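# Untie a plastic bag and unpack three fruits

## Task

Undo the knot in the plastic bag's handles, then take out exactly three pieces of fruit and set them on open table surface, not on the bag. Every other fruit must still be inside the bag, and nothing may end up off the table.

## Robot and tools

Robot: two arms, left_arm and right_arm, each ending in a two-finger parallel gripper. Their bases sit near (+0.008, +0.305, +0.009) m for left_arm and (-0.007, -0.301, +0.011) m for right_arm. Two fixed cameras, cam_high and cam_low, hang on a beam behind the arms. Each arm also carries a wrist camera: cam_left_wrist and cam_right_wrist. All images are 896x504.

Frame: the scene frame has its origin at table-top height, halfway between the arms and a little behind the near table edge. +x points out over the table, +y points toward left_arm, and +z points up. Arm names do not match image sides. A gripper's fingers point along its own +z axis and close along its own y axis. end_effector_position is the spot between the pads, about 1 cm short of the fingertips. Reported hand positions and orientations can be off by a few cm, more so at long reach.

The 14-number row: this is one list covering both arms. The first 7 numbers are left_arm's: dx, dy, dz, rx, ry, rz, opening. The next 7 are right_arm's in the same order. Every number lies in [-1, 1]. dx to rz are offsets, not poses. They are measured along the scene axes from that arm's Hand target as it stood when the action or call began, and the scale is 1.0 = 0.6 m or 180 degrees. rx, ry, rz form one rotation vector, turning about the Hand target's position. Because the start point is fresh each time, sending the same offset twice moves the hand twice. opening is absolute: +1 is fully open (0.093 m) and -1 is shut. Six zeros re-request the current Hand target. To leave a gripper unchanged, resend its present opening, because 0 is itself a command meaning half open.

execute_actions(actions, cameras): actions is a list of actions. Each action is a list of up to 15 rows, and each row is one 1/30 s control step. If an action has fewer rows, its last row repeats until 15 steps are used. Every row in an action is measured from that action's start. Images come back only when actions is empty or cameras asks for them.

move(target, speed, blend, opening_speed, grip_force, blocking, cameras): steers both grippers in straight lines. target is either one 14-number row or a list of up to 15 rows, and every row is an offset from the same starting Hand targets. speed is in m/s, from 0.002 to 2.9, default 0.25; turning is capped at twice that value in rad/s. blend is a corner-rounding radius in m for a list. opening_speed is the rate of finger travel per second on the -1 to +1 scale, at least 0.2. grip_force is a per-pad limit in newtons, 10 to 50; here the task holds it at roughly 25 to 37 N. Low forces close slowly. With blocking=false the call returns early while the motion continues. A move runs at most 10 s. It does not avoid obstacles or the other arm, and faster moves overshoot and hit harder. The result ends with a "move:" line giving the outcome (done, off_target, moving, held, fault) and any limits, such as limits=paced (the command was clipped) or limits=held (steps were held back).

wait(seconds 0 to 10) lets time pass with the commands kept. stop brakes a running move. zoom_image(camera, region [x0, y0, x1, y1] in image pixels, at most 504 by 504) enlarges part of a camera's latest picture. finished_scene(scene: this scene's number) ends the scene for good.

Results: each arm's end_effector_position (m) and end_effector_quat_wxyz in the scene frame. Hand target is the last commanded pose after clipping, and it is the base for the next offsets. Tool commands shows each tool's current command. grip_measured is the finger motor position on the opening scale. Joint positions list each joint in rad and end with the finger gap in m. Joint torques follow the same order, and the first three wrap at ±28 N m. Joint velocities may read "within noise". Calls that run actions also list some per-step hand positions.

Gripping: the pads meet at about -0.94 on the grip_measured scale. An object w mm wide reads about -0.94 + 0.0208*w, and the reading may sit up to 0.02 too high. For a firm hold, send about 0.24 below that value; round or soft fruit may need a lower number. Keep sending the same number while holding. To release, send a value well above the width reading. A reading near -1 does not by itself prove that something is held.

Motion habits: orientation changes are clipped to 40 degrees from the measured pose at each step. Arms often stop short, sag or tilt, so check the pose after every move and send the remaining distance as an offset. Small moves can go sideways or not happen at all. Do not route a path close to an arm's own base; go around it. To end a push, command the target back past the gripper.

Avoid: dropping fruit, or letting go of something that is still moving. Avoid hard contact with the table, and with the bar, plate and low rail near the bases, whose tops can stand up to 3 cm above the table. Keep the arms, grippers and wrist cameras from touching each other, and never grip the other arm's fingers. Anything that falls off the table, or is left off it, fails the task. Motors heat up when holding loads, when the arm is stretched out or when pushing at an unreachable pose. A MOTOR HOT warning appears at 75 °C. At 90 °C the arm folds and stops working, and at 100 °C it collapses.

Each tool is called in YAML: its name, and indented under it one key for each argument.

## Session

Scene 1 solved. Now scene 2.

execute_actions:
  actions: []

zoom_image:
  camera: "cam_high"
  region: [400, 110, 640, 290]

zoom_image:
  camera: "cam_low"
  region: [220, 230, 460, 360]

Scene clock: 0.00 s.
left_arm: end_effector_position=(+0.3924, +0.3124, +0.1092) grip_measured=+1.000 end_effector_quat_wxyz=(+0.602, -0.060, +0.792, +0.085) | right_arm: end_effector_position=(+0.3640, -0.3472, +0.0680) grip_measured=+1.000 end_effector_quat_wxyz=(+0.533, +0.086, +0.839, -0.071)
Joint positions: left_arm=[-0.097 1.586 0.333 0.963 -0.318 -0.036 0.093] | right_arm=[-0.082 1.565 0.312 0.83 0.127 0.08 0.093]
Joint velocities: within noise
Joint torques (N m): no reading
Heat: left arm: 50 °C; right arm: 46 °C.
Hand target: left_arm +0.3927, +0.3126, +0.1088; +0.600, -0.060, +0.793, +0.085 | right_arm +0.3666, -0.3487, +0.0736; +0.540, +0.089, +0.834, -0.072
Tool commands: left_gripper/opening=+1.0 right_gripper/opening=+1.0
camera_calibration:
cam_left_wrist: T_world_to_cam=[[0.19088, -0.97943, -0.0654409, 0.237414], [-0.637994, -0.07312, -0.766562, 0.396576], [0.746008, 0.188072, -0.638827, -0.192742], [0, 0, 0, 1]] pos_world=[0.351483, 0.297778, 0.196407]
cam_right_wrist: T_world_to_cam=[[-0.216211, -0.975729, 0.034733, -0.262561], [-0.742061, 0.141106, -0.655313, 0.403444], [0.634507, -0.16746, -0.754558, -0.151922], [0, 0, 0, 1]] pos_world=[0.339007, -0.338558, 0.158867]

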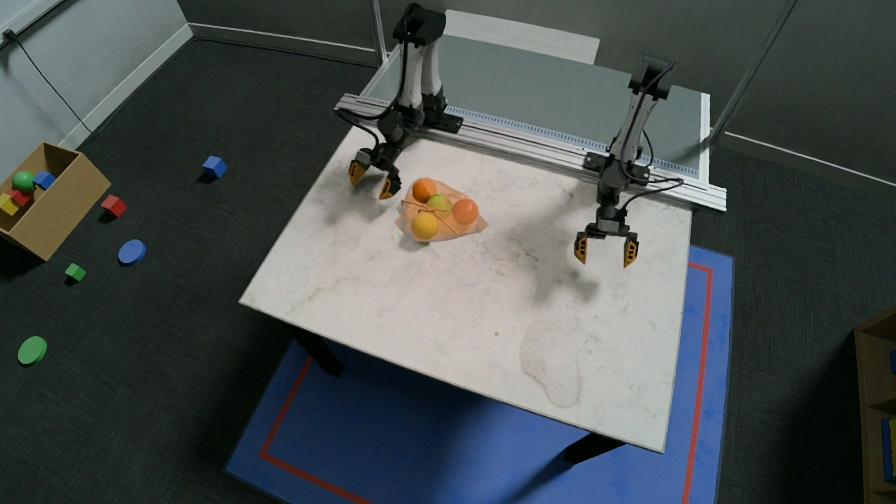

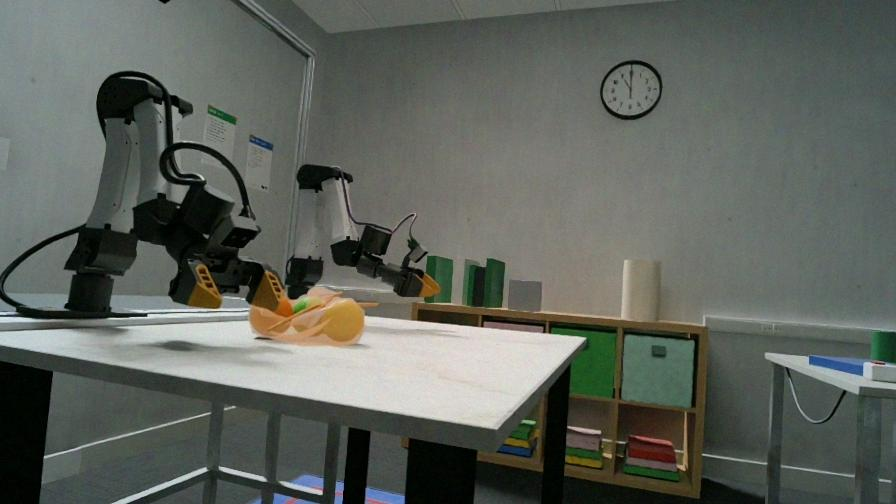

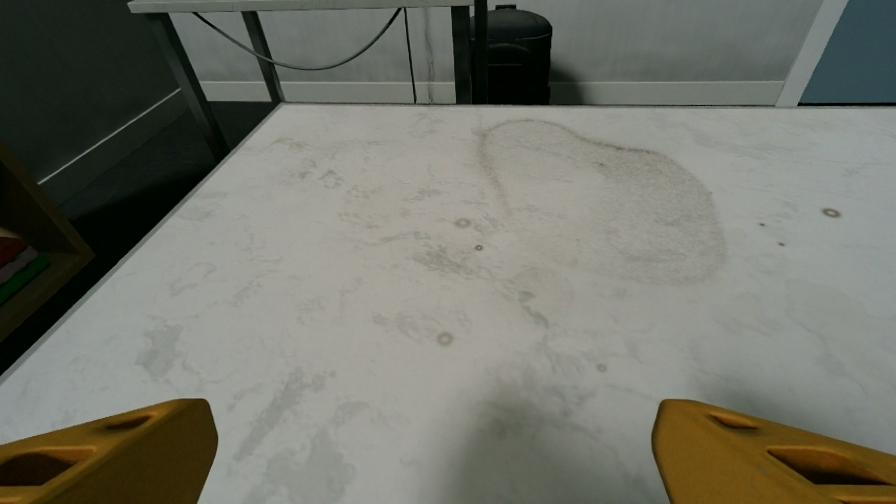

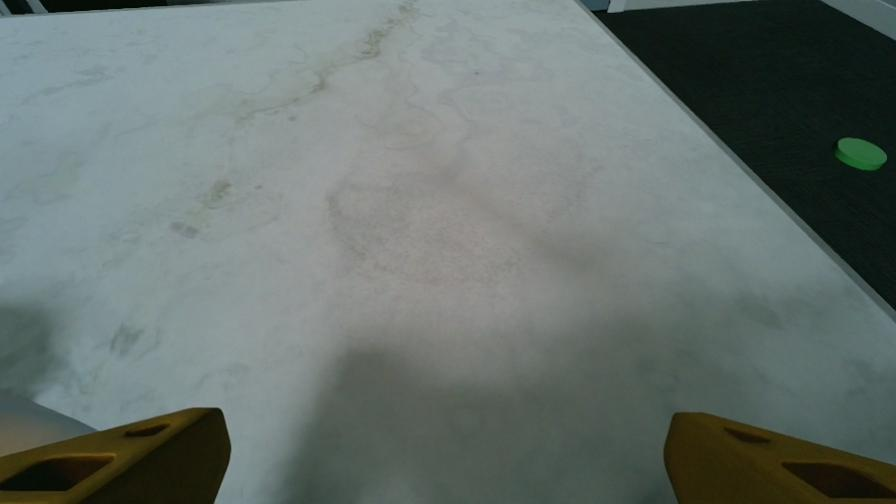

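Scaled by 2.100 from the camera's 896x504 image, which has a finer 1280x720 frame.

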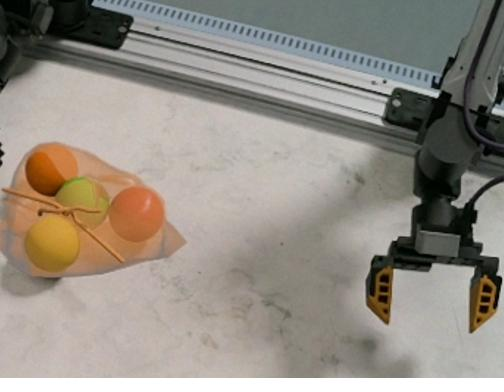

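Scaled by 2.100 from the camera's 896x504 image, which has a finer 1280x720 frame.

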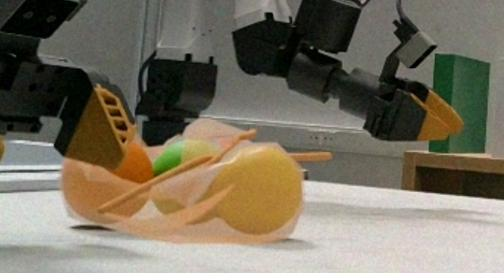

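move:
  target:
    - [0,0,0,0,0,0,1,0,0,0.3,0,0.126,0,1]
    - [0,0,0,0,0,0,1,-0.128,0.248,0.327,0.0075,0.252,0.1234,1]
  speed: 0.2
  blend: 0.05
  cameras: ["all"]

Scene clock: 27.10 s.
left_arm: end_effector_position=(+0.3924, +0.3124, +0.1092) grip_measured=+1.000 end_effector_quat_wxyz=(+0.602, -0.060, +0.792, +0.085) | right_arm: end_effector_position=(+0.2901, -0.2033, +0.2629) grip_measured=+1.000 end_effector_quat_wxyz=(+0.180, -0.099, +0.979, +0.005)
Joint positions: left_arm=[-0.097 1.586 0.333 0.963 -0.318 -0.036 0.093] | right_arm=[0.3 1.433 1.654 -1.397 0.032 0.107 0.093]
Joint torques (N m): left_arm=[0.34 -5.01 5.76 2.37 -0.06 -0.02] | right_arm=[0.06 -4.11 11.62 1.12 -0.04 0.1]
Heat: left arm: 50 °C; right arm: 49 °C.
Hand target: left_arm +0.3927, +0.3126, +0.1088; +0.600, -0.060, +0.793, +0.085 | right_arm +0.2897, -0.1999, +0.2698; +0.182, -0.098, +0.978, +0.012
Off the commanded pose: left_arm 0.001 m, 0 deg | right_arm 0.008 m, 1 deg.
move: done
camera_calibration:
cam_left_wrist: T_world_to_cam=[[0.19088, -0.97943, -0.0654409, 0.237414], [-0.637994, -0.07312, -0.766562, 0.396576], [0.746008, 0.188072, -0.638827, -0.192742], [0, 0, 0, 1]] pos_world=[0.351483, 0.297778, 0.196407]
cam_right_wrist: T_world_to_cam=[[0.204336, -0.978477, 0.0287965, -0.26601], [-0.977551, -0.202421, 0.0584714, 0.266875], [-0.0513839, -0.0400979, -0.997874, 0.354951], [0, 0, 0, 1]] pos_world=[0.333478, -0.19203, 0.346252]

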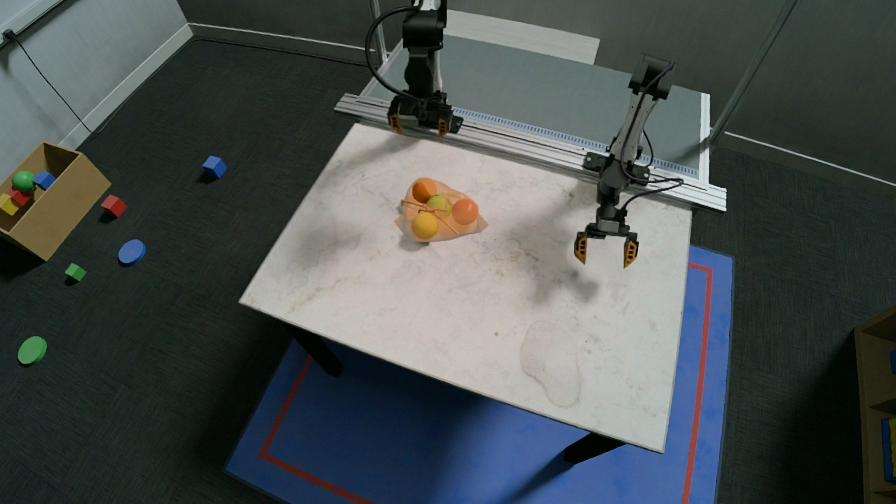

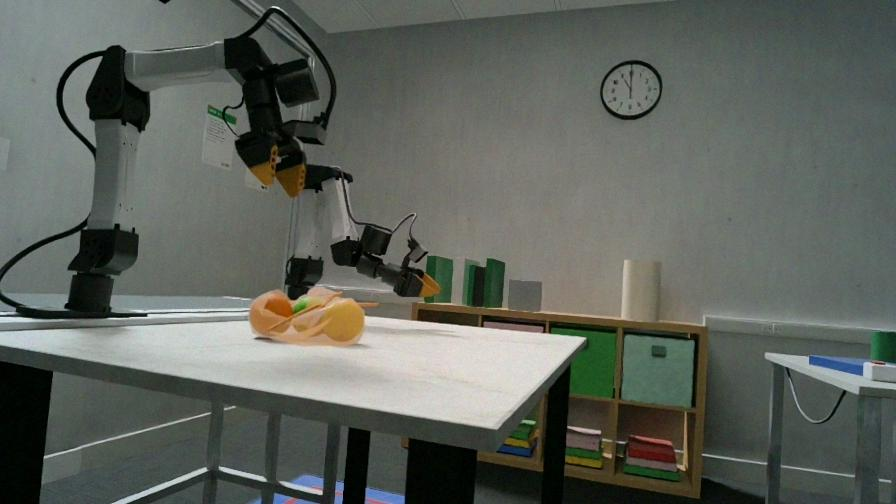

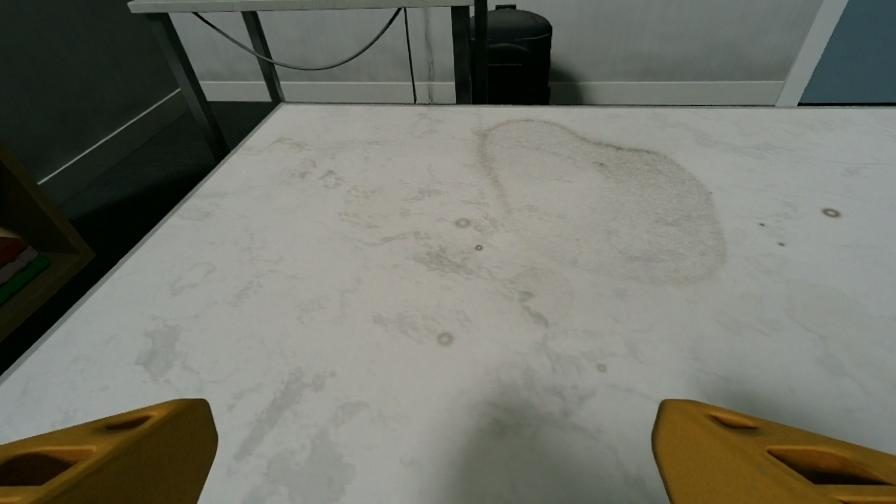

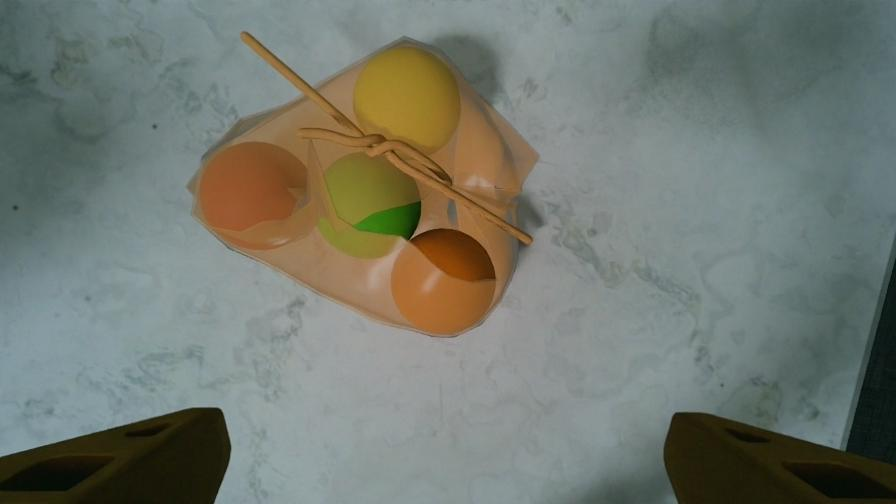

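zoom_image:
  camera: "cam_right_wrist"
  region: [180, 20, 560, 350]

zoom_image:
  camera: "cam_right_wrist"
  region: [280, 80, 460, 220]

zoom_image:
  camera: "cam_low"
  region: [235, 270, 395, 360]

zoom_image:
  camera: "cam_high"
  region: [385, 165, 505, 255]

Scaled by 1.326 from the camera's 896x504 image, which has a finer 1280x720 frame.

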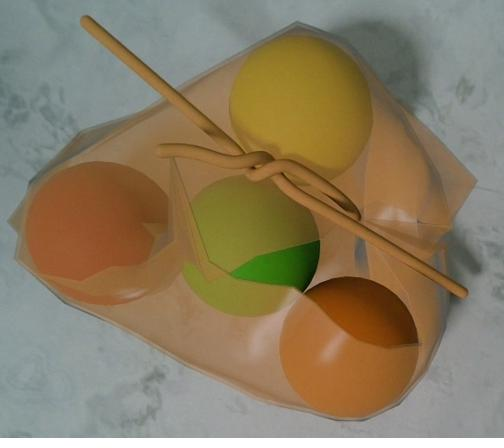

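Scaled by 2.800 from the camera's 896x504 image, which has a finer 1280x720 frame.

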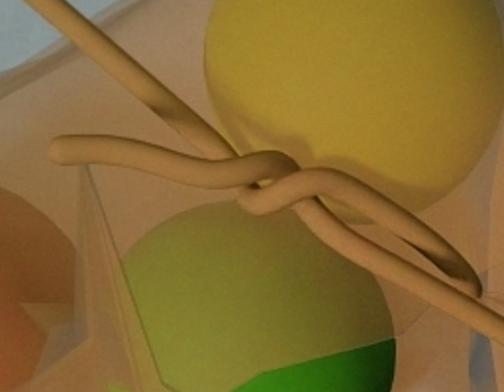

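Scaled by 3.150 from the camera's 896x504 image, which has a finer 1280x720 frame.

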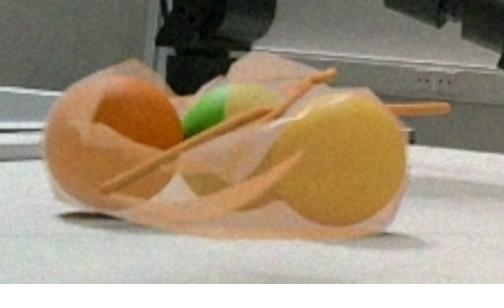

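Scaled by 4.200 from the camera's 896x504 image, which has a finer 1280x720 frame.

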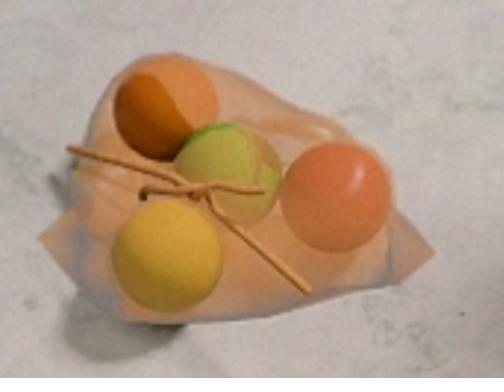

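move:
  target: [0,0,0,0,0,0,1,0.134,0.083,-0.1,-0.0323,0.0271,0.444,1]
  speed: 0.18
  cameras: ["cam_right_wrist","cam_low","cam_high"]

zoom_image:
  camera: "cam_low"
  region: [235, 230, 395, 360]

Scene clock: 120.30 s.
left_arm: end_effector_position=(+0.3924, +0.3124, +0.1092) grip_measured=+1.000 end_effector_quat_wxyz=(+0.602, -0.060, +0.792, +0.085) | right_arm: end_effector_position=(+0.3697, -0.1519, +0.2055) grip_measured=+1.000 end_effector_quat_wxyz=(-0.100, +0.707, -0.697, -0.071)
Joint positions: left_arm=[-0.097 1.586 0.333 0.963 -0.318 -0.036 0.093] | right_arm=[0.244 1.987 2.111 -1.559 -0.26 -1.317 0.093]
Joint torques (N m): left_arm=[0.34 -5.04 5.72 2.38 -0.07 -0.02] | right_arm=[-0.4 -8.21 11.25 0.46 -0.32 -0.11]
Heat: left arm: 49 °C; right arm: 56 °C.
Hand target: left_arm +0.3927, +0.3126, +0.1088; +0.600, -0.060, +0.793, +0.085 | right_arm +0.3702, -0.1502, +0.2098; -0.089, +0.711, -0.693, -0.084
Off the commanded pose: left_arm 0.001 m, 0 deg | right_arm 0.005 m, 2 deg.
joint sent to its limit (right arm) — joint 4 (wrist pitch), lower limit. The joint targets still meet the commanded pose.
move: done
camera_calibration:
cam_right_wrist: T_world_to_cam=[[0.9989, 0.0177248, 0.0434232, -0.375673], [0.00977481, -0.984185, 0.176874, -0.149644], [0.0458715, -0.176255, -0.983275, 0.244206], [0, 0, 0, 1]] pos_world=[0.365521, -0.0975757, 0.282902]
Images, in order (width x height): cam_high 896x504, cam_low 896x504, cam_right_wrist 896x504.

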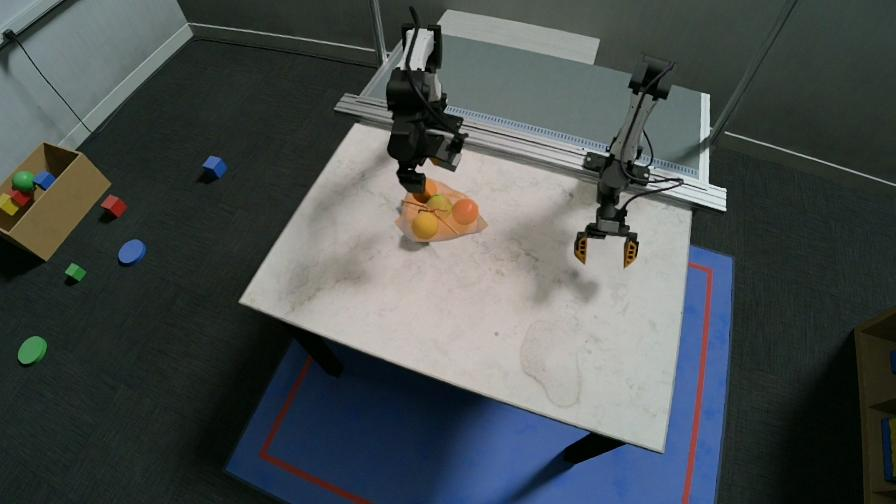

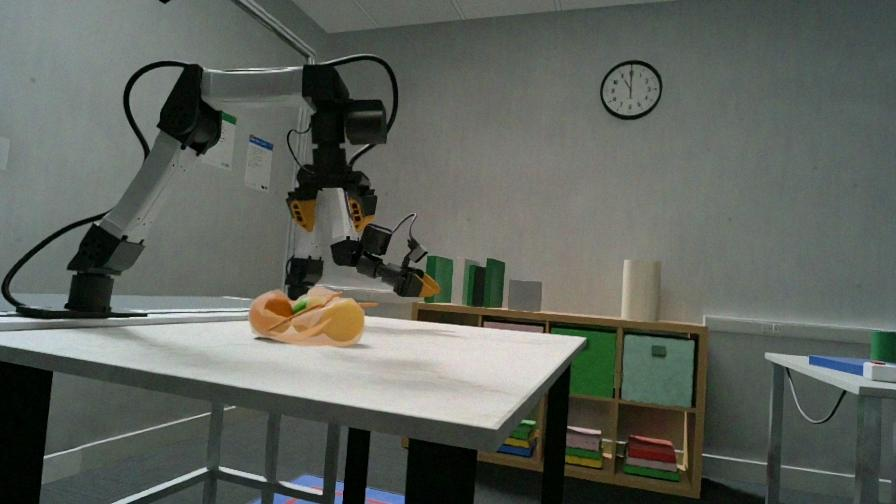

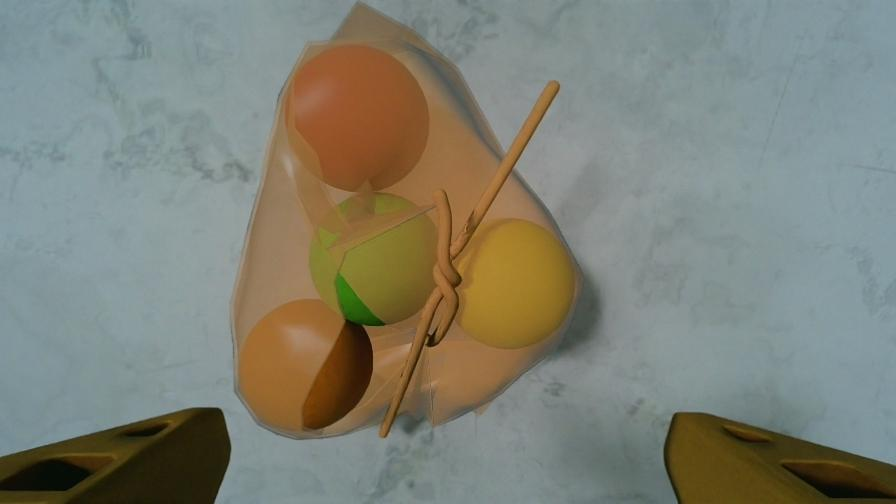

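Scaled by 3.150 from the camera's 896x504 image, which has a finer 1280x720 frame.

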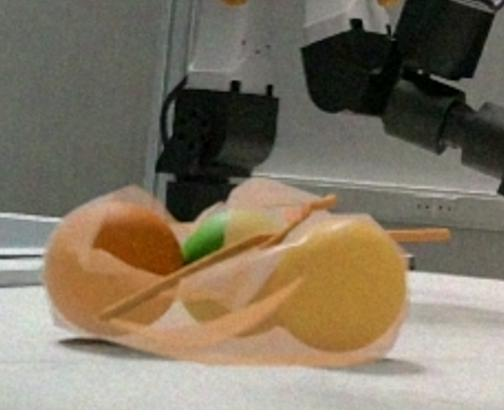

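zoom_image:
  camera: "cam_right_wrist"
  region: [340, 150, 560, 370]

Scaled by 2.291 from the camera's 896x504 image, which has a finer 1280x720 frame.

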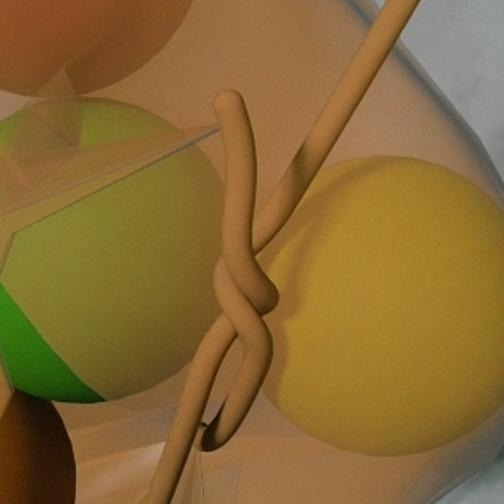

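move:
  target: [0,0,0,0,0,0,1,0.003,0.036,-0.15,0,0,0,-0.3]
  speed: 0.12
  cameras: ["cam_right_wrist"]

zoom_image:
  camera: "cam_right_wrist"
  region: [290, 100, 610, 420]

Scene clock: 157.13 s.
left_arm: end_effector_position=(+0.3924, +0.3124, +0.1092) grip_measured=+1.000 end_effector_quat_wxyz=(+0.602, -0.060, +0.792, +0.085) | right_arm: end_effector_position=(+0.3726, -0.1301, +0.1266) grip_measured=-0.298 end_effector_quat_wxyz=(-0.092, +0.713, -0.691, -0.079)
Joint positions: left_arm=[-0.097 1.586 0.333 0.963 -0.318 -0.036 0.093] | right_arm=[0.301 1.987 1.796 -1.252 -0.26 -1.28 0.031]
Joint torques (N m): left_arm=[0.32 -5.04 5.7 2.37 -0.07 -0.03] | right_arm=[0.14 -9.11 7.08 0.88 -0.2 0.09]
Heat: left arm: 49 °C; right arm: 60 °C.
Hand target: left_arm +0.3927, +0.3126, +0.1088; +0.600, -0.060, +0.793, +0.085 | right_arm +0.3721, -0.1286, +0.1198; -0.089, +0.711, -0.693, -0.083
Off the commanded pose: left_arm 0.001 m, 0 deg | right_arm 0.007 m, 1 deg.
move: done
camera_calibration:
cam_right_wrist: T_world_to_cam=[[0.998994, 0.0382657, 0.0233627, -0.370327], [0.0335533, -0.983729, 0.176499, -0.123035], [0.0297364, -0.175537, -0.984024, 0.176551], [0, 0, 0, 1]] pos_world=[0.368833, -0.0758711, 0.204098]
Images, in order (width x height): cam_right_wrist 896x504.

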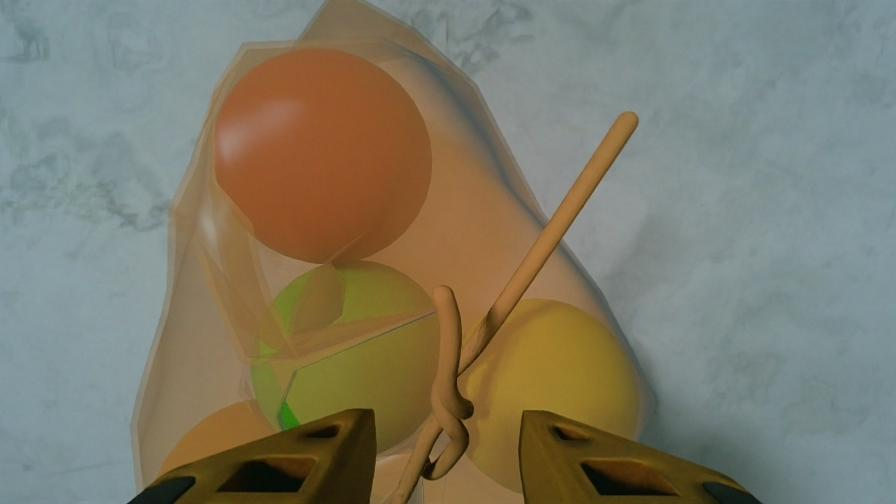

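Scaled by 1.575 from the camera's 896x504 image, which has a finer 1280x720 frame.

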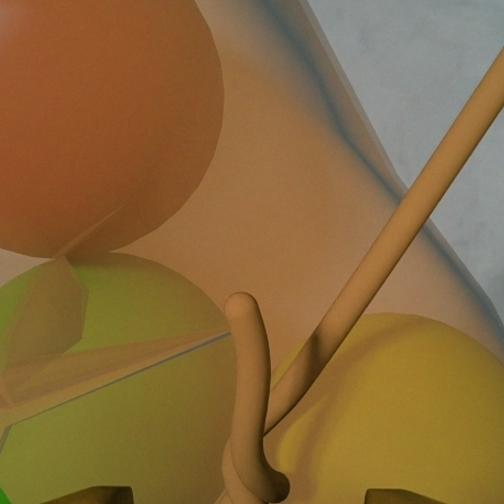

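move:
  target: [0,0,0,0,0,0,1,0.001,0.018,-0.0588,0,0,0,-0.3]
  speed: 0.08
  cameras: ["cam_right_wrist","cam_low"]

zoom_image:
  camera: "cam_low"
  region: [235, 230, 395, 360]

Scene clock: 167.87 s.
left_arm: end_effector_position=(+0.3924, +0.3124, +0.1092) grip_measured=+1.000 end_effector_quat_wxyz=(+0.602, -0.060, +0.792, +0.085) | right_arm: end_effector_position=(+0.3735, -0.1187, +0.0922) grip_measured=-0.298 end_effector_quat_wxyz=(-0.094, +0.713, -0.690, -0.081)
Joint positions: left_arm=[-0.097 1.586 0.333 0.963 -0.318 -0.036 0.093] | right_arm=[0.329 2.009 1.693 -1.118 -0.26 -1.251 0.031]
Joint torques (N m): left_arm=[0.39 -5.01 5.75 2.38 -0.07 -0.04] | right_arm=[0.05 -8.98 6.97 0.92 -0.2 0.07]
Heat: left arm: 49 °C; right arm: 57 °C.
Hand target: left_arm +0.3927, +0.3126, +0.1088; +0.600, -0.060, +0.793, +0.085 | right_arm +0.3725, -0.1178, +0.0845; -0.088, +0.711, -0.693, -0.083
Off the commanded pose: left_arm 0.001 m, 0 deg | right_arm 0.008 m, 1 deg.
move: done
camera_calibration:
cam_right_wrist: T_world_to_cam=[[0.998972, 0.0385373, 0.0238591, -0.370911], [0.0338557, -0.984424, 0.172521, -0.105587], [0.030136, -0.171536, -0.984717, 0.145044], [0, 0, 0, 1]] pos_world=[0.369733, -0.0647681, 0.169893]
Images, in order (width x height): cam_low 896x504, cam_right_wrist 896x504.

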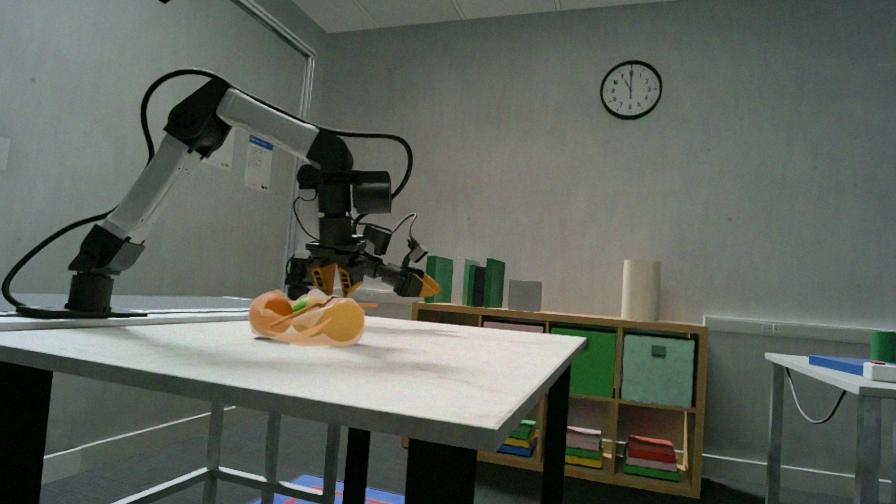

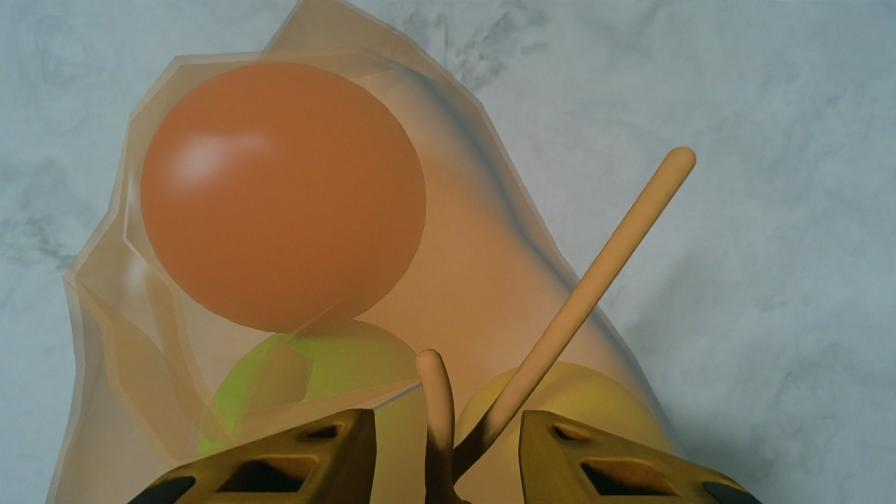

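Scaled by 3.150 from the camera's 896x504 image, which has a finer 1280x720 frame.

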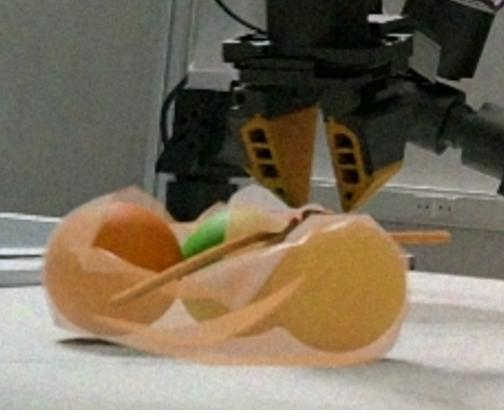

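move:
  target:
    - [0,0,0,0,0,0,1,-0.005,0.012,0,0,0,0,-0.58]
    - [0,0,0,0,0,0,1,-0.005,0.015,-0.017,0,0,0,-0.58]
  speed: 0.06
  cameras: ["cam_right_wrist","cam_low"]

zoom_image:
  camera: "cam_right_wrist"
  region: [300, 300, 620, 504]

zoom_image:
  camera: "cam_low"
  region: [235, 230, 395, 360]

Scene clock: 199.50 s.
left_arm: end_effector_position=(+0.3924, +0.3124, +0.1092) grip_measured=+1.000 end_effector_quat_wxyz=(+0.602, -0.060, +0.792, +0.085) | right_arm: end_effector_position=(+0.3714, -0.1090, +0.0850) grip_measured=-0.578 end_effector_quat_wxyz=(-0.098, +0.713, -0.690, -0.081)
Joint positions: left_arm=[-0.097 1.586 0.333 0.963 -0.318 -0.036 0.093] | right_arm=[0.353 2.009 1.663 -1.074 -0.26 -1.225 0.017]
Joint torques (N m): left_arm=[0.4 -4.98 5.71 2.37 -0.06 -0.02] | right_arm=[0.24 -8.46 6.87 0.94 -0.17 0.1]
Heat: left arm: 48 °C; right arm: 53 °C.
Hand target: left_arm +0.3927, +0.3126, +0.1088; +0.600, -0.060, +0.793, +0.085 | right_arm +0.3696, -0.1087, +0.0743; -0.089, +0.711, -0.693, -0.083
Off the commanded pose: left_arm 0.001 m, 0 deg | right_arm 0.011 m, 1 deg.
move: off_target (right_arm)
camera_calibration:
cam_right_wrist: T_world_to_cam=[[0.998823, 0.0380918, 0.0300172, -0.369481], [0.0325651, -0.985434, 0.16691, -0.0939147], [0.0359379, -0.165736, -0.985515, 0.138223], [0, 0, 0, 1]] pos_world=[0.367137, -0.055564, 0.162987]
Images, in order (width x height): cam_low 896x504, cam_right_wrist 896x504.

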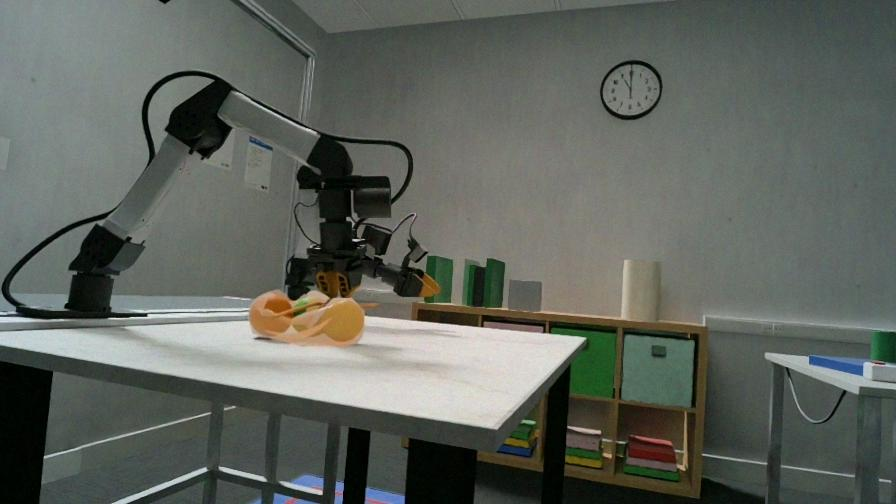

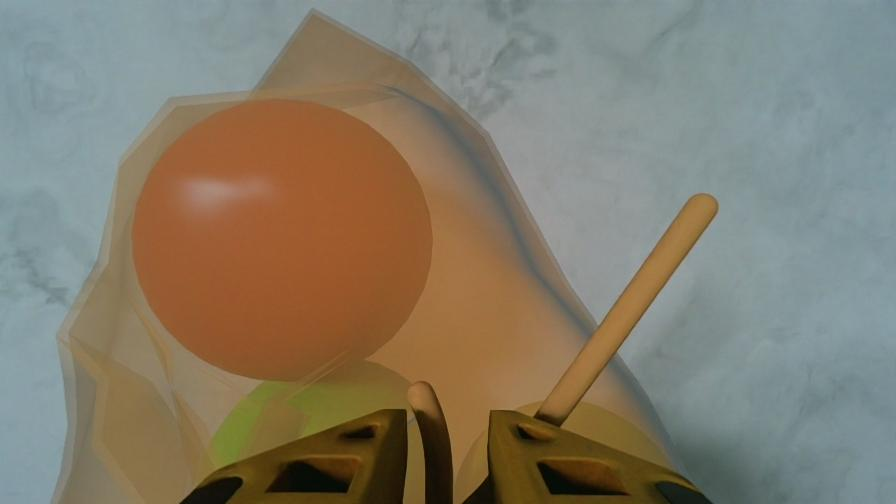

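Scaled by 1.575 from the camera's 896x504 image, which has a finer 1280x720 frame.

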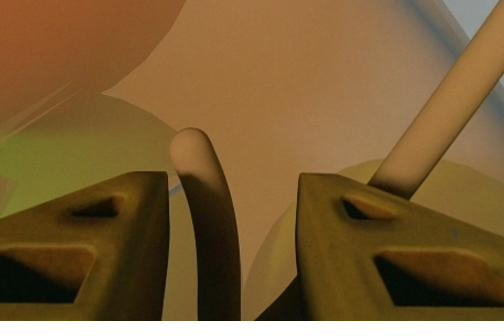

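Scaled by 3.150 from the camera's 896x504 image, which has a finer 1280x720 frame.

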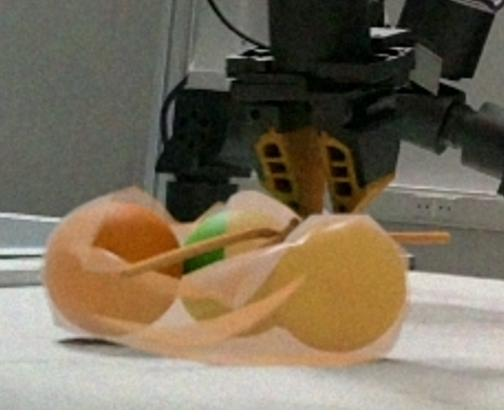

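move:
  target: [0,0,0,0,0,0,1,0,0,0,0,0,0,-1]
  opening_speed: 1.0
  cameras: ["cam_right_wrist"]

Scene clock: 204.43 s.
left_arm: end_effector_position=(+0.3924, +0.3124, +0.1092) grip_measured=+1.000 end_effector_quat_wxyz=(+0.602, -0.060, +0.792, +0.085) | right_arm: end_effector_position=(+0.3715, -0.1090, +0.0850) grip_measured=-0.987 end_effector_quat_wxyz=(-0.098, +0.713, -0.690, -0.081)
Joint positions: left_arm=[-0.097 1.586 0.333 0.963 -0.318 -0.036 0.093] | right_arm=[0.353 2.009 1.663 -1.073 -0.26 -1.225 0]
Joint torques (N m): left_arm=[0.36 -5 5.72 2.39 -0.08 -0.05] | right_arm=[0.14 -8.55 6.87 0.94 -0.14 0.09]
Heat: left arm: 48 °C; right arm: 53 °C.
Hand target: left_arm +0.3927, +0.3126, +0.1088; +0.600, -0.060, +0.793, +0.085 | right_arm +0.3696, -0.1087, +0.0743; -0.089, +0.711, -0.693, -0.083
Off the commanded pose: left_arm 0.001 m, 0 deg | right_arm 0.011 m, 1 deg.
move: off_target (right_arm)
camera_calibration:
cam_right_wrist: T_world_to_cam=[[0.998818, 0.0377701, 0.0305861, -0.369694], [0.0321604, -0.98548, 0.16672, -0.0936421], [0.036439, -0.165539, -0.98553, 0.138065], [0, 0, 0, 1]] pos_world=[0.367237, -0.0554639, 0.162986]
Images, in order (width x height): cam_right_wrist 896x504.

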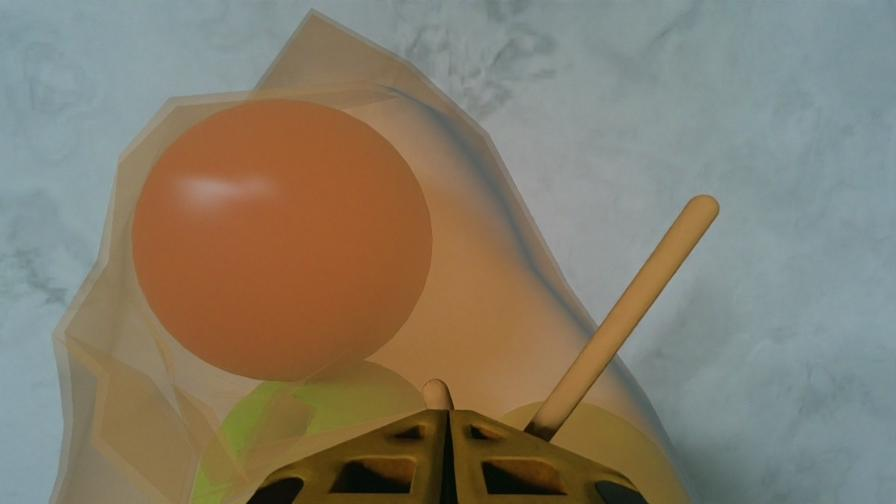

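move:
  target:
    - [0,0,0,0,0,0,1,0,0,0,0,0,0,-0.58]
    - [0,0,0,0,0,0,1,0,0.003,-0.022,0,0,0,-0.58]
  speed: 0.05
  cameras: ["cam_right_wrist"]

zoom_image:
  camera: "cam_right_wrist"
  region: [300, 300, 620, 504]

Scene clock: 217.63 s.
left_arm: end_effector_position=(+0.3924, +0.3124, +0.1092) grip_measured=+1.000 end_effector_quat_wxyz=(+0.602, -0.060, +0.792, +0.085) | right_arm: end_effector_position=(+0.3720, -0.1066, +0.0721) grip_measured=-0.582 end_effector_quat_wxyz=(-0.098, +0.713, -0.690, -0.081)
Joint positions: left_arm=[-0.097 1.586 0.333 0.963 -0.318 -0.036 0.093] | right_arm=[0.359 2.021 1.63 -1.026 -0.26 -1.22 0.017]
Joint torques (N m): left_arm=[0.32 -4.97 5.72 2.39 -0.07 -0.03] | right_arm=[0.13 -8.64 6.54 0.94 -0.12 0.08]
Heat: left arm: 48 °C; right arm: 53 °C.
Hand target: left_arm +0.3927, +0.3126, +0.1088; +0.600, -0.060, +0.793, +0.085 | right_arm +0.3695, -0.1070, +0.0611; -0.088, +0.711, -0.693, -0.083
Off the commanded pose: left_arm 0.001 m, 0 deg | right_arm 0.011 m, 1 deg.
move: off_target (right_arm)
camera_calibration:
cam_right_wrist: T_world_to_cam=[[0.99877, 0.0387132, 0.0309645, -0.369775], [0.0330643, -0.985612, 0.165758, -0.0895468], [0.036936, -0.16453, -0.98568, 0.125692], [0, 0, 0, 1]] pos_world=[0.367639, -0.053263, 0.150185]
Images, in order (width x height): cam_right_wrist 896x504.

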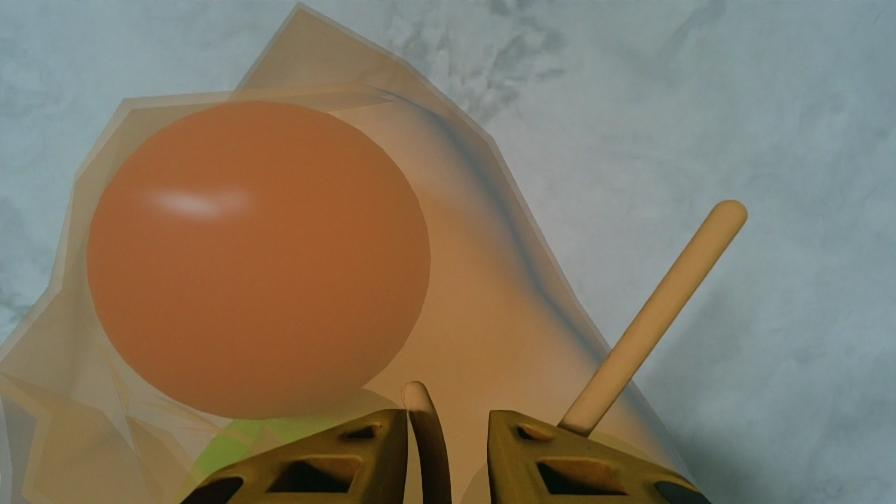

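Scaled by 1.575 from the camera's 896x504 image, which has a finer 1280x720 frame.

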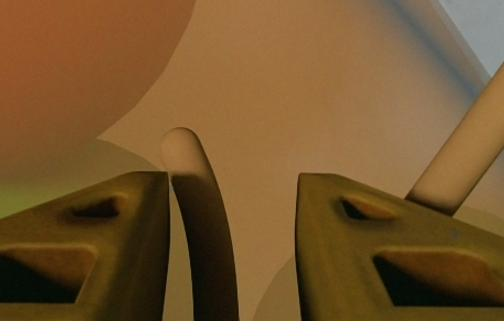

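move:
  target:
    - [0,0,0,0,0,0,1,0,0,0.1,0,0,0,-0.58]
    - [0,0,0,0,0,0,1,0.03,-0.01,0.13,0,0,-0.139,-0.3]
  speed: 0.1
  blend: 0.01
  cameras: ["cam_right_wrist","cam_low"]

zoom_image:
  camera: "cam_right_wrist"
  region: [290, 100, 690, 500]

zoom_image:
  camera: "cam_low"
  region: [235, 230, 395, 360]

Scene clock: 250.70 s.
left_arm: end_effector_position=(+0.3924, +0.3124, +0.1092) grip_measured=+1.000 end_effector_quat_wxyz=(+0.602, -0.060, +0.792, +0.085) | right_arm: end_effector_position=(+0.3788, -0.1114, +0.1145) grip_measured=-0.302 end_effector_quat_wxyz=(+0.074, -0.548, +0.830, +0.076)
Joint positions: left_arm=[-0.097 1.586 0.333 0.963 -0.318 -0.036 0.093] | right_arm=[0.359 2.021 1.806 -1.202 -0.21 -0.787 0.031]
Joint torques (N m): left_arm=[0.29 -5.04 5.72 2.39 -0.07 -0.02] | right_arm=[-0.76 -13.89 11.84 0.76 0 0.11]
Heat: left arm: 49 °C; right arm: 52 °C.
Hand target: left_arm +0.3927, +0.3126, +0.1088; +0.600, -0.060, +0.793, +0.085 | right_arm +0.3875, -0.1130, +0.1392; +0.105, -0.544, +0.830, +0.062
Off the commanded pose: left_arm 0.001 m, 0 deg | right_arm 0.026 m, 4 deg.
move: off_target (right_arm); target 2's new opening was sent with right_arm's hand 0.026 m and 4 deg from that target
camera_calibration:
cam_right_wrist: T_world_to_cam=[[0.924518, -0.378667, -0.0433335, -0.387603], [-0.362002, -0.907979, 0.21102, 0.0516867], [-0.119252, -0.179405, -0.976521, 0.222869], [0, 0, 0, 1]] pos_world=[0.403634, -0.0598585, 0.189933]
Images, in order (width x height): cam_low 896x504, cam_right_wrist 896x504.

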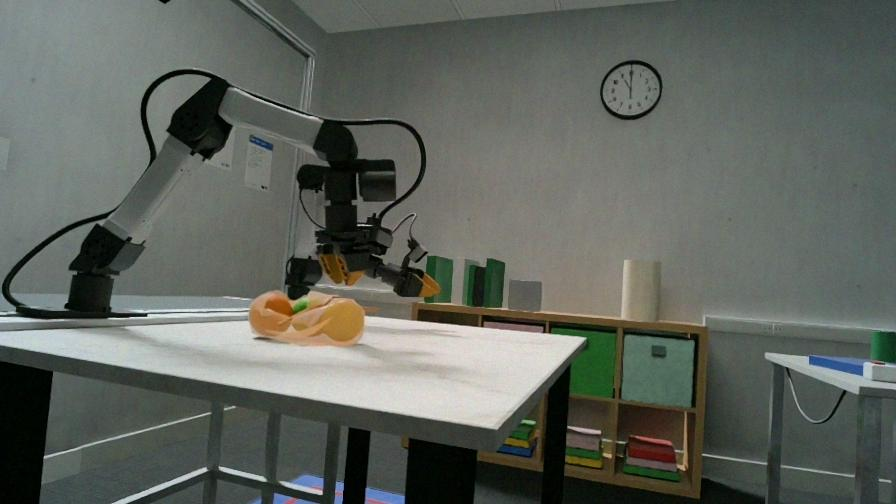

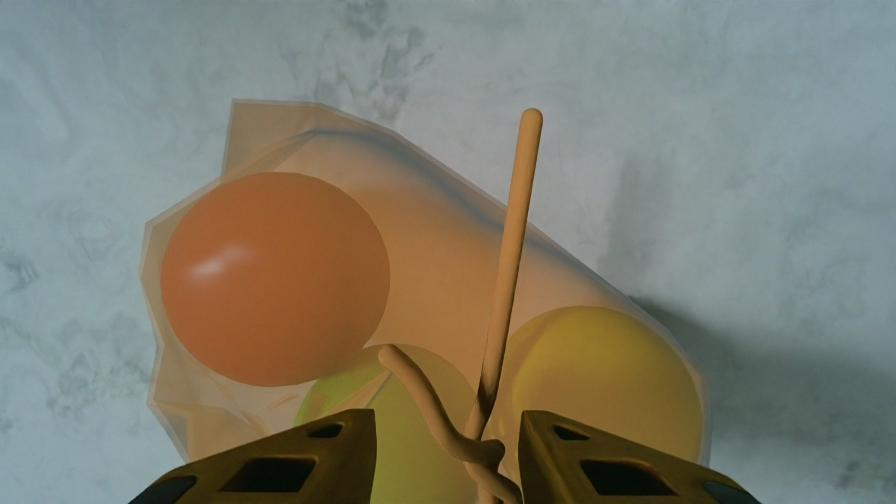

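Scaled by 1.260 from the camera's 896x504 image, which has a finer 1280x720 frame.

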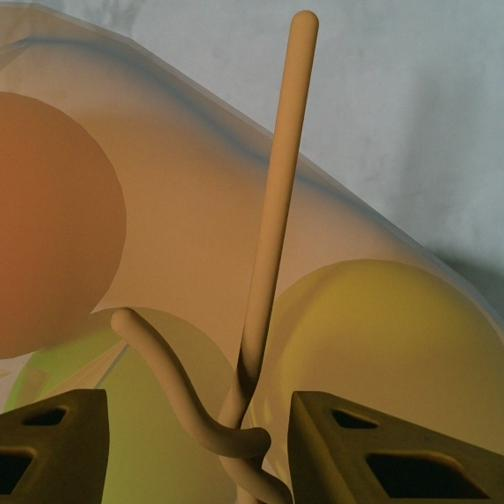

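Scaled by 3.150 from the camera's 896x504 image, which has a finer 1280x720 frame.

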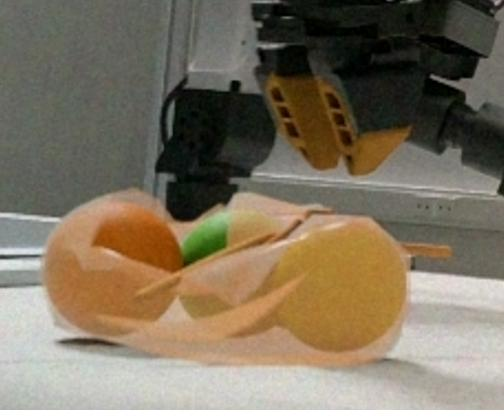

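move:
  target:
    - [0,0,0,0,0,0,1,0.0147,0.0217,-0.04,0,0,-0.05,-0.3]
    - [0,0,0,0,0,0,1,0.0147,0.0217,-0.09,0,0,-0.05,-0.3]
  speed: 0.08
  cameras: ["cam_right_wrist","cam_low"]

zoom_image:
  camera: "cam_low"
  region: [235, 230, 395, 360]

Scene clock: 279.90 s.
left_arm: end_effector_position=(+0.3924, +0.3124, +0.1092) grip_measured=+1.000 end_effector_quat_wxyz=(+0.602, -0.060, +0.792, +0.085) | right_arm: end_effector_position=(+0.3971, -0.1002, +0.0908) grip_measured=-0.302 end_effector_quat_wxyz=(+0.112, -0.478, +0.869, +0.059)
Joint positions: left_arm=[-0.097 1.586 0.333 0.963 -0.318 -0.036 0.093] | right_arm=[0.384 2.021 1.702 -0.999 -0.171 -0.592 0.031]
Joint torques (N m): left_arm=[0.42 -5.01 5.71 2.37 -0.07 -0.04] | right_arm=[0.27 -10.13 7.17 1.19 0.01 0.1]
Heat: left arm: 50 °C; right arm: 54 °C.
Hand target: left_arm +0.3927, +0.3126, +0.1088; +0.600, -0.060, +0.793, +0.085 | right_arm +0.3964, -0.0999, +0.0852; +0.109, -0.477, +0.870, +0.054
Off the commanded pose: left_arm 0.001 m, 0 deg | right_arm 0.006 m, 1 deg.
move: done
camera_calibration:
cam_right_wrist: T_world_to_cam=[[0.849537, -0.527493, 0.00613685, -0.390939], [-0.521075, -0.837273, 0.165694, 0.147823], [-0.0822642, -0.143961, -0.986158, 0.193655], [0, 0, 0, 1]] pos_world=[0.425075, -0.0545706, 0.168881]
Images, in order (width x height): cam_low 896x504, cam_right_wrist 896x504.

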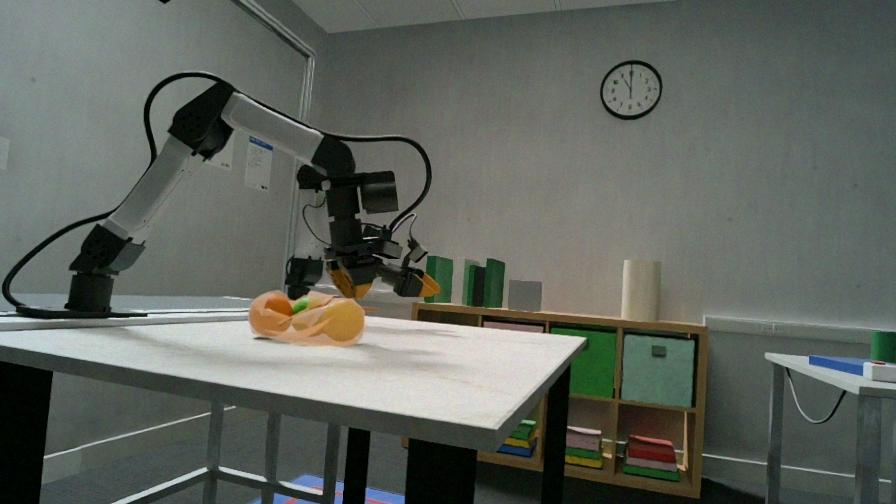

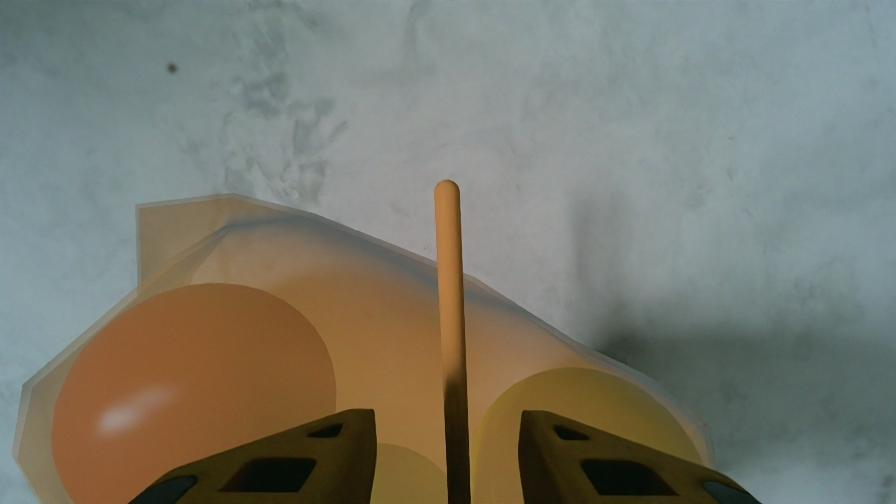

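Scaled by 3.150 from the camera's 896x504 image, which has a finer 1280x720 frame.

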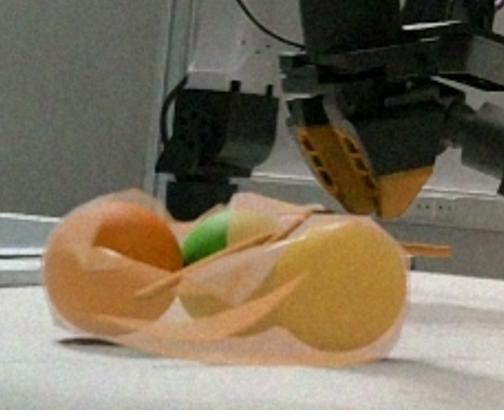

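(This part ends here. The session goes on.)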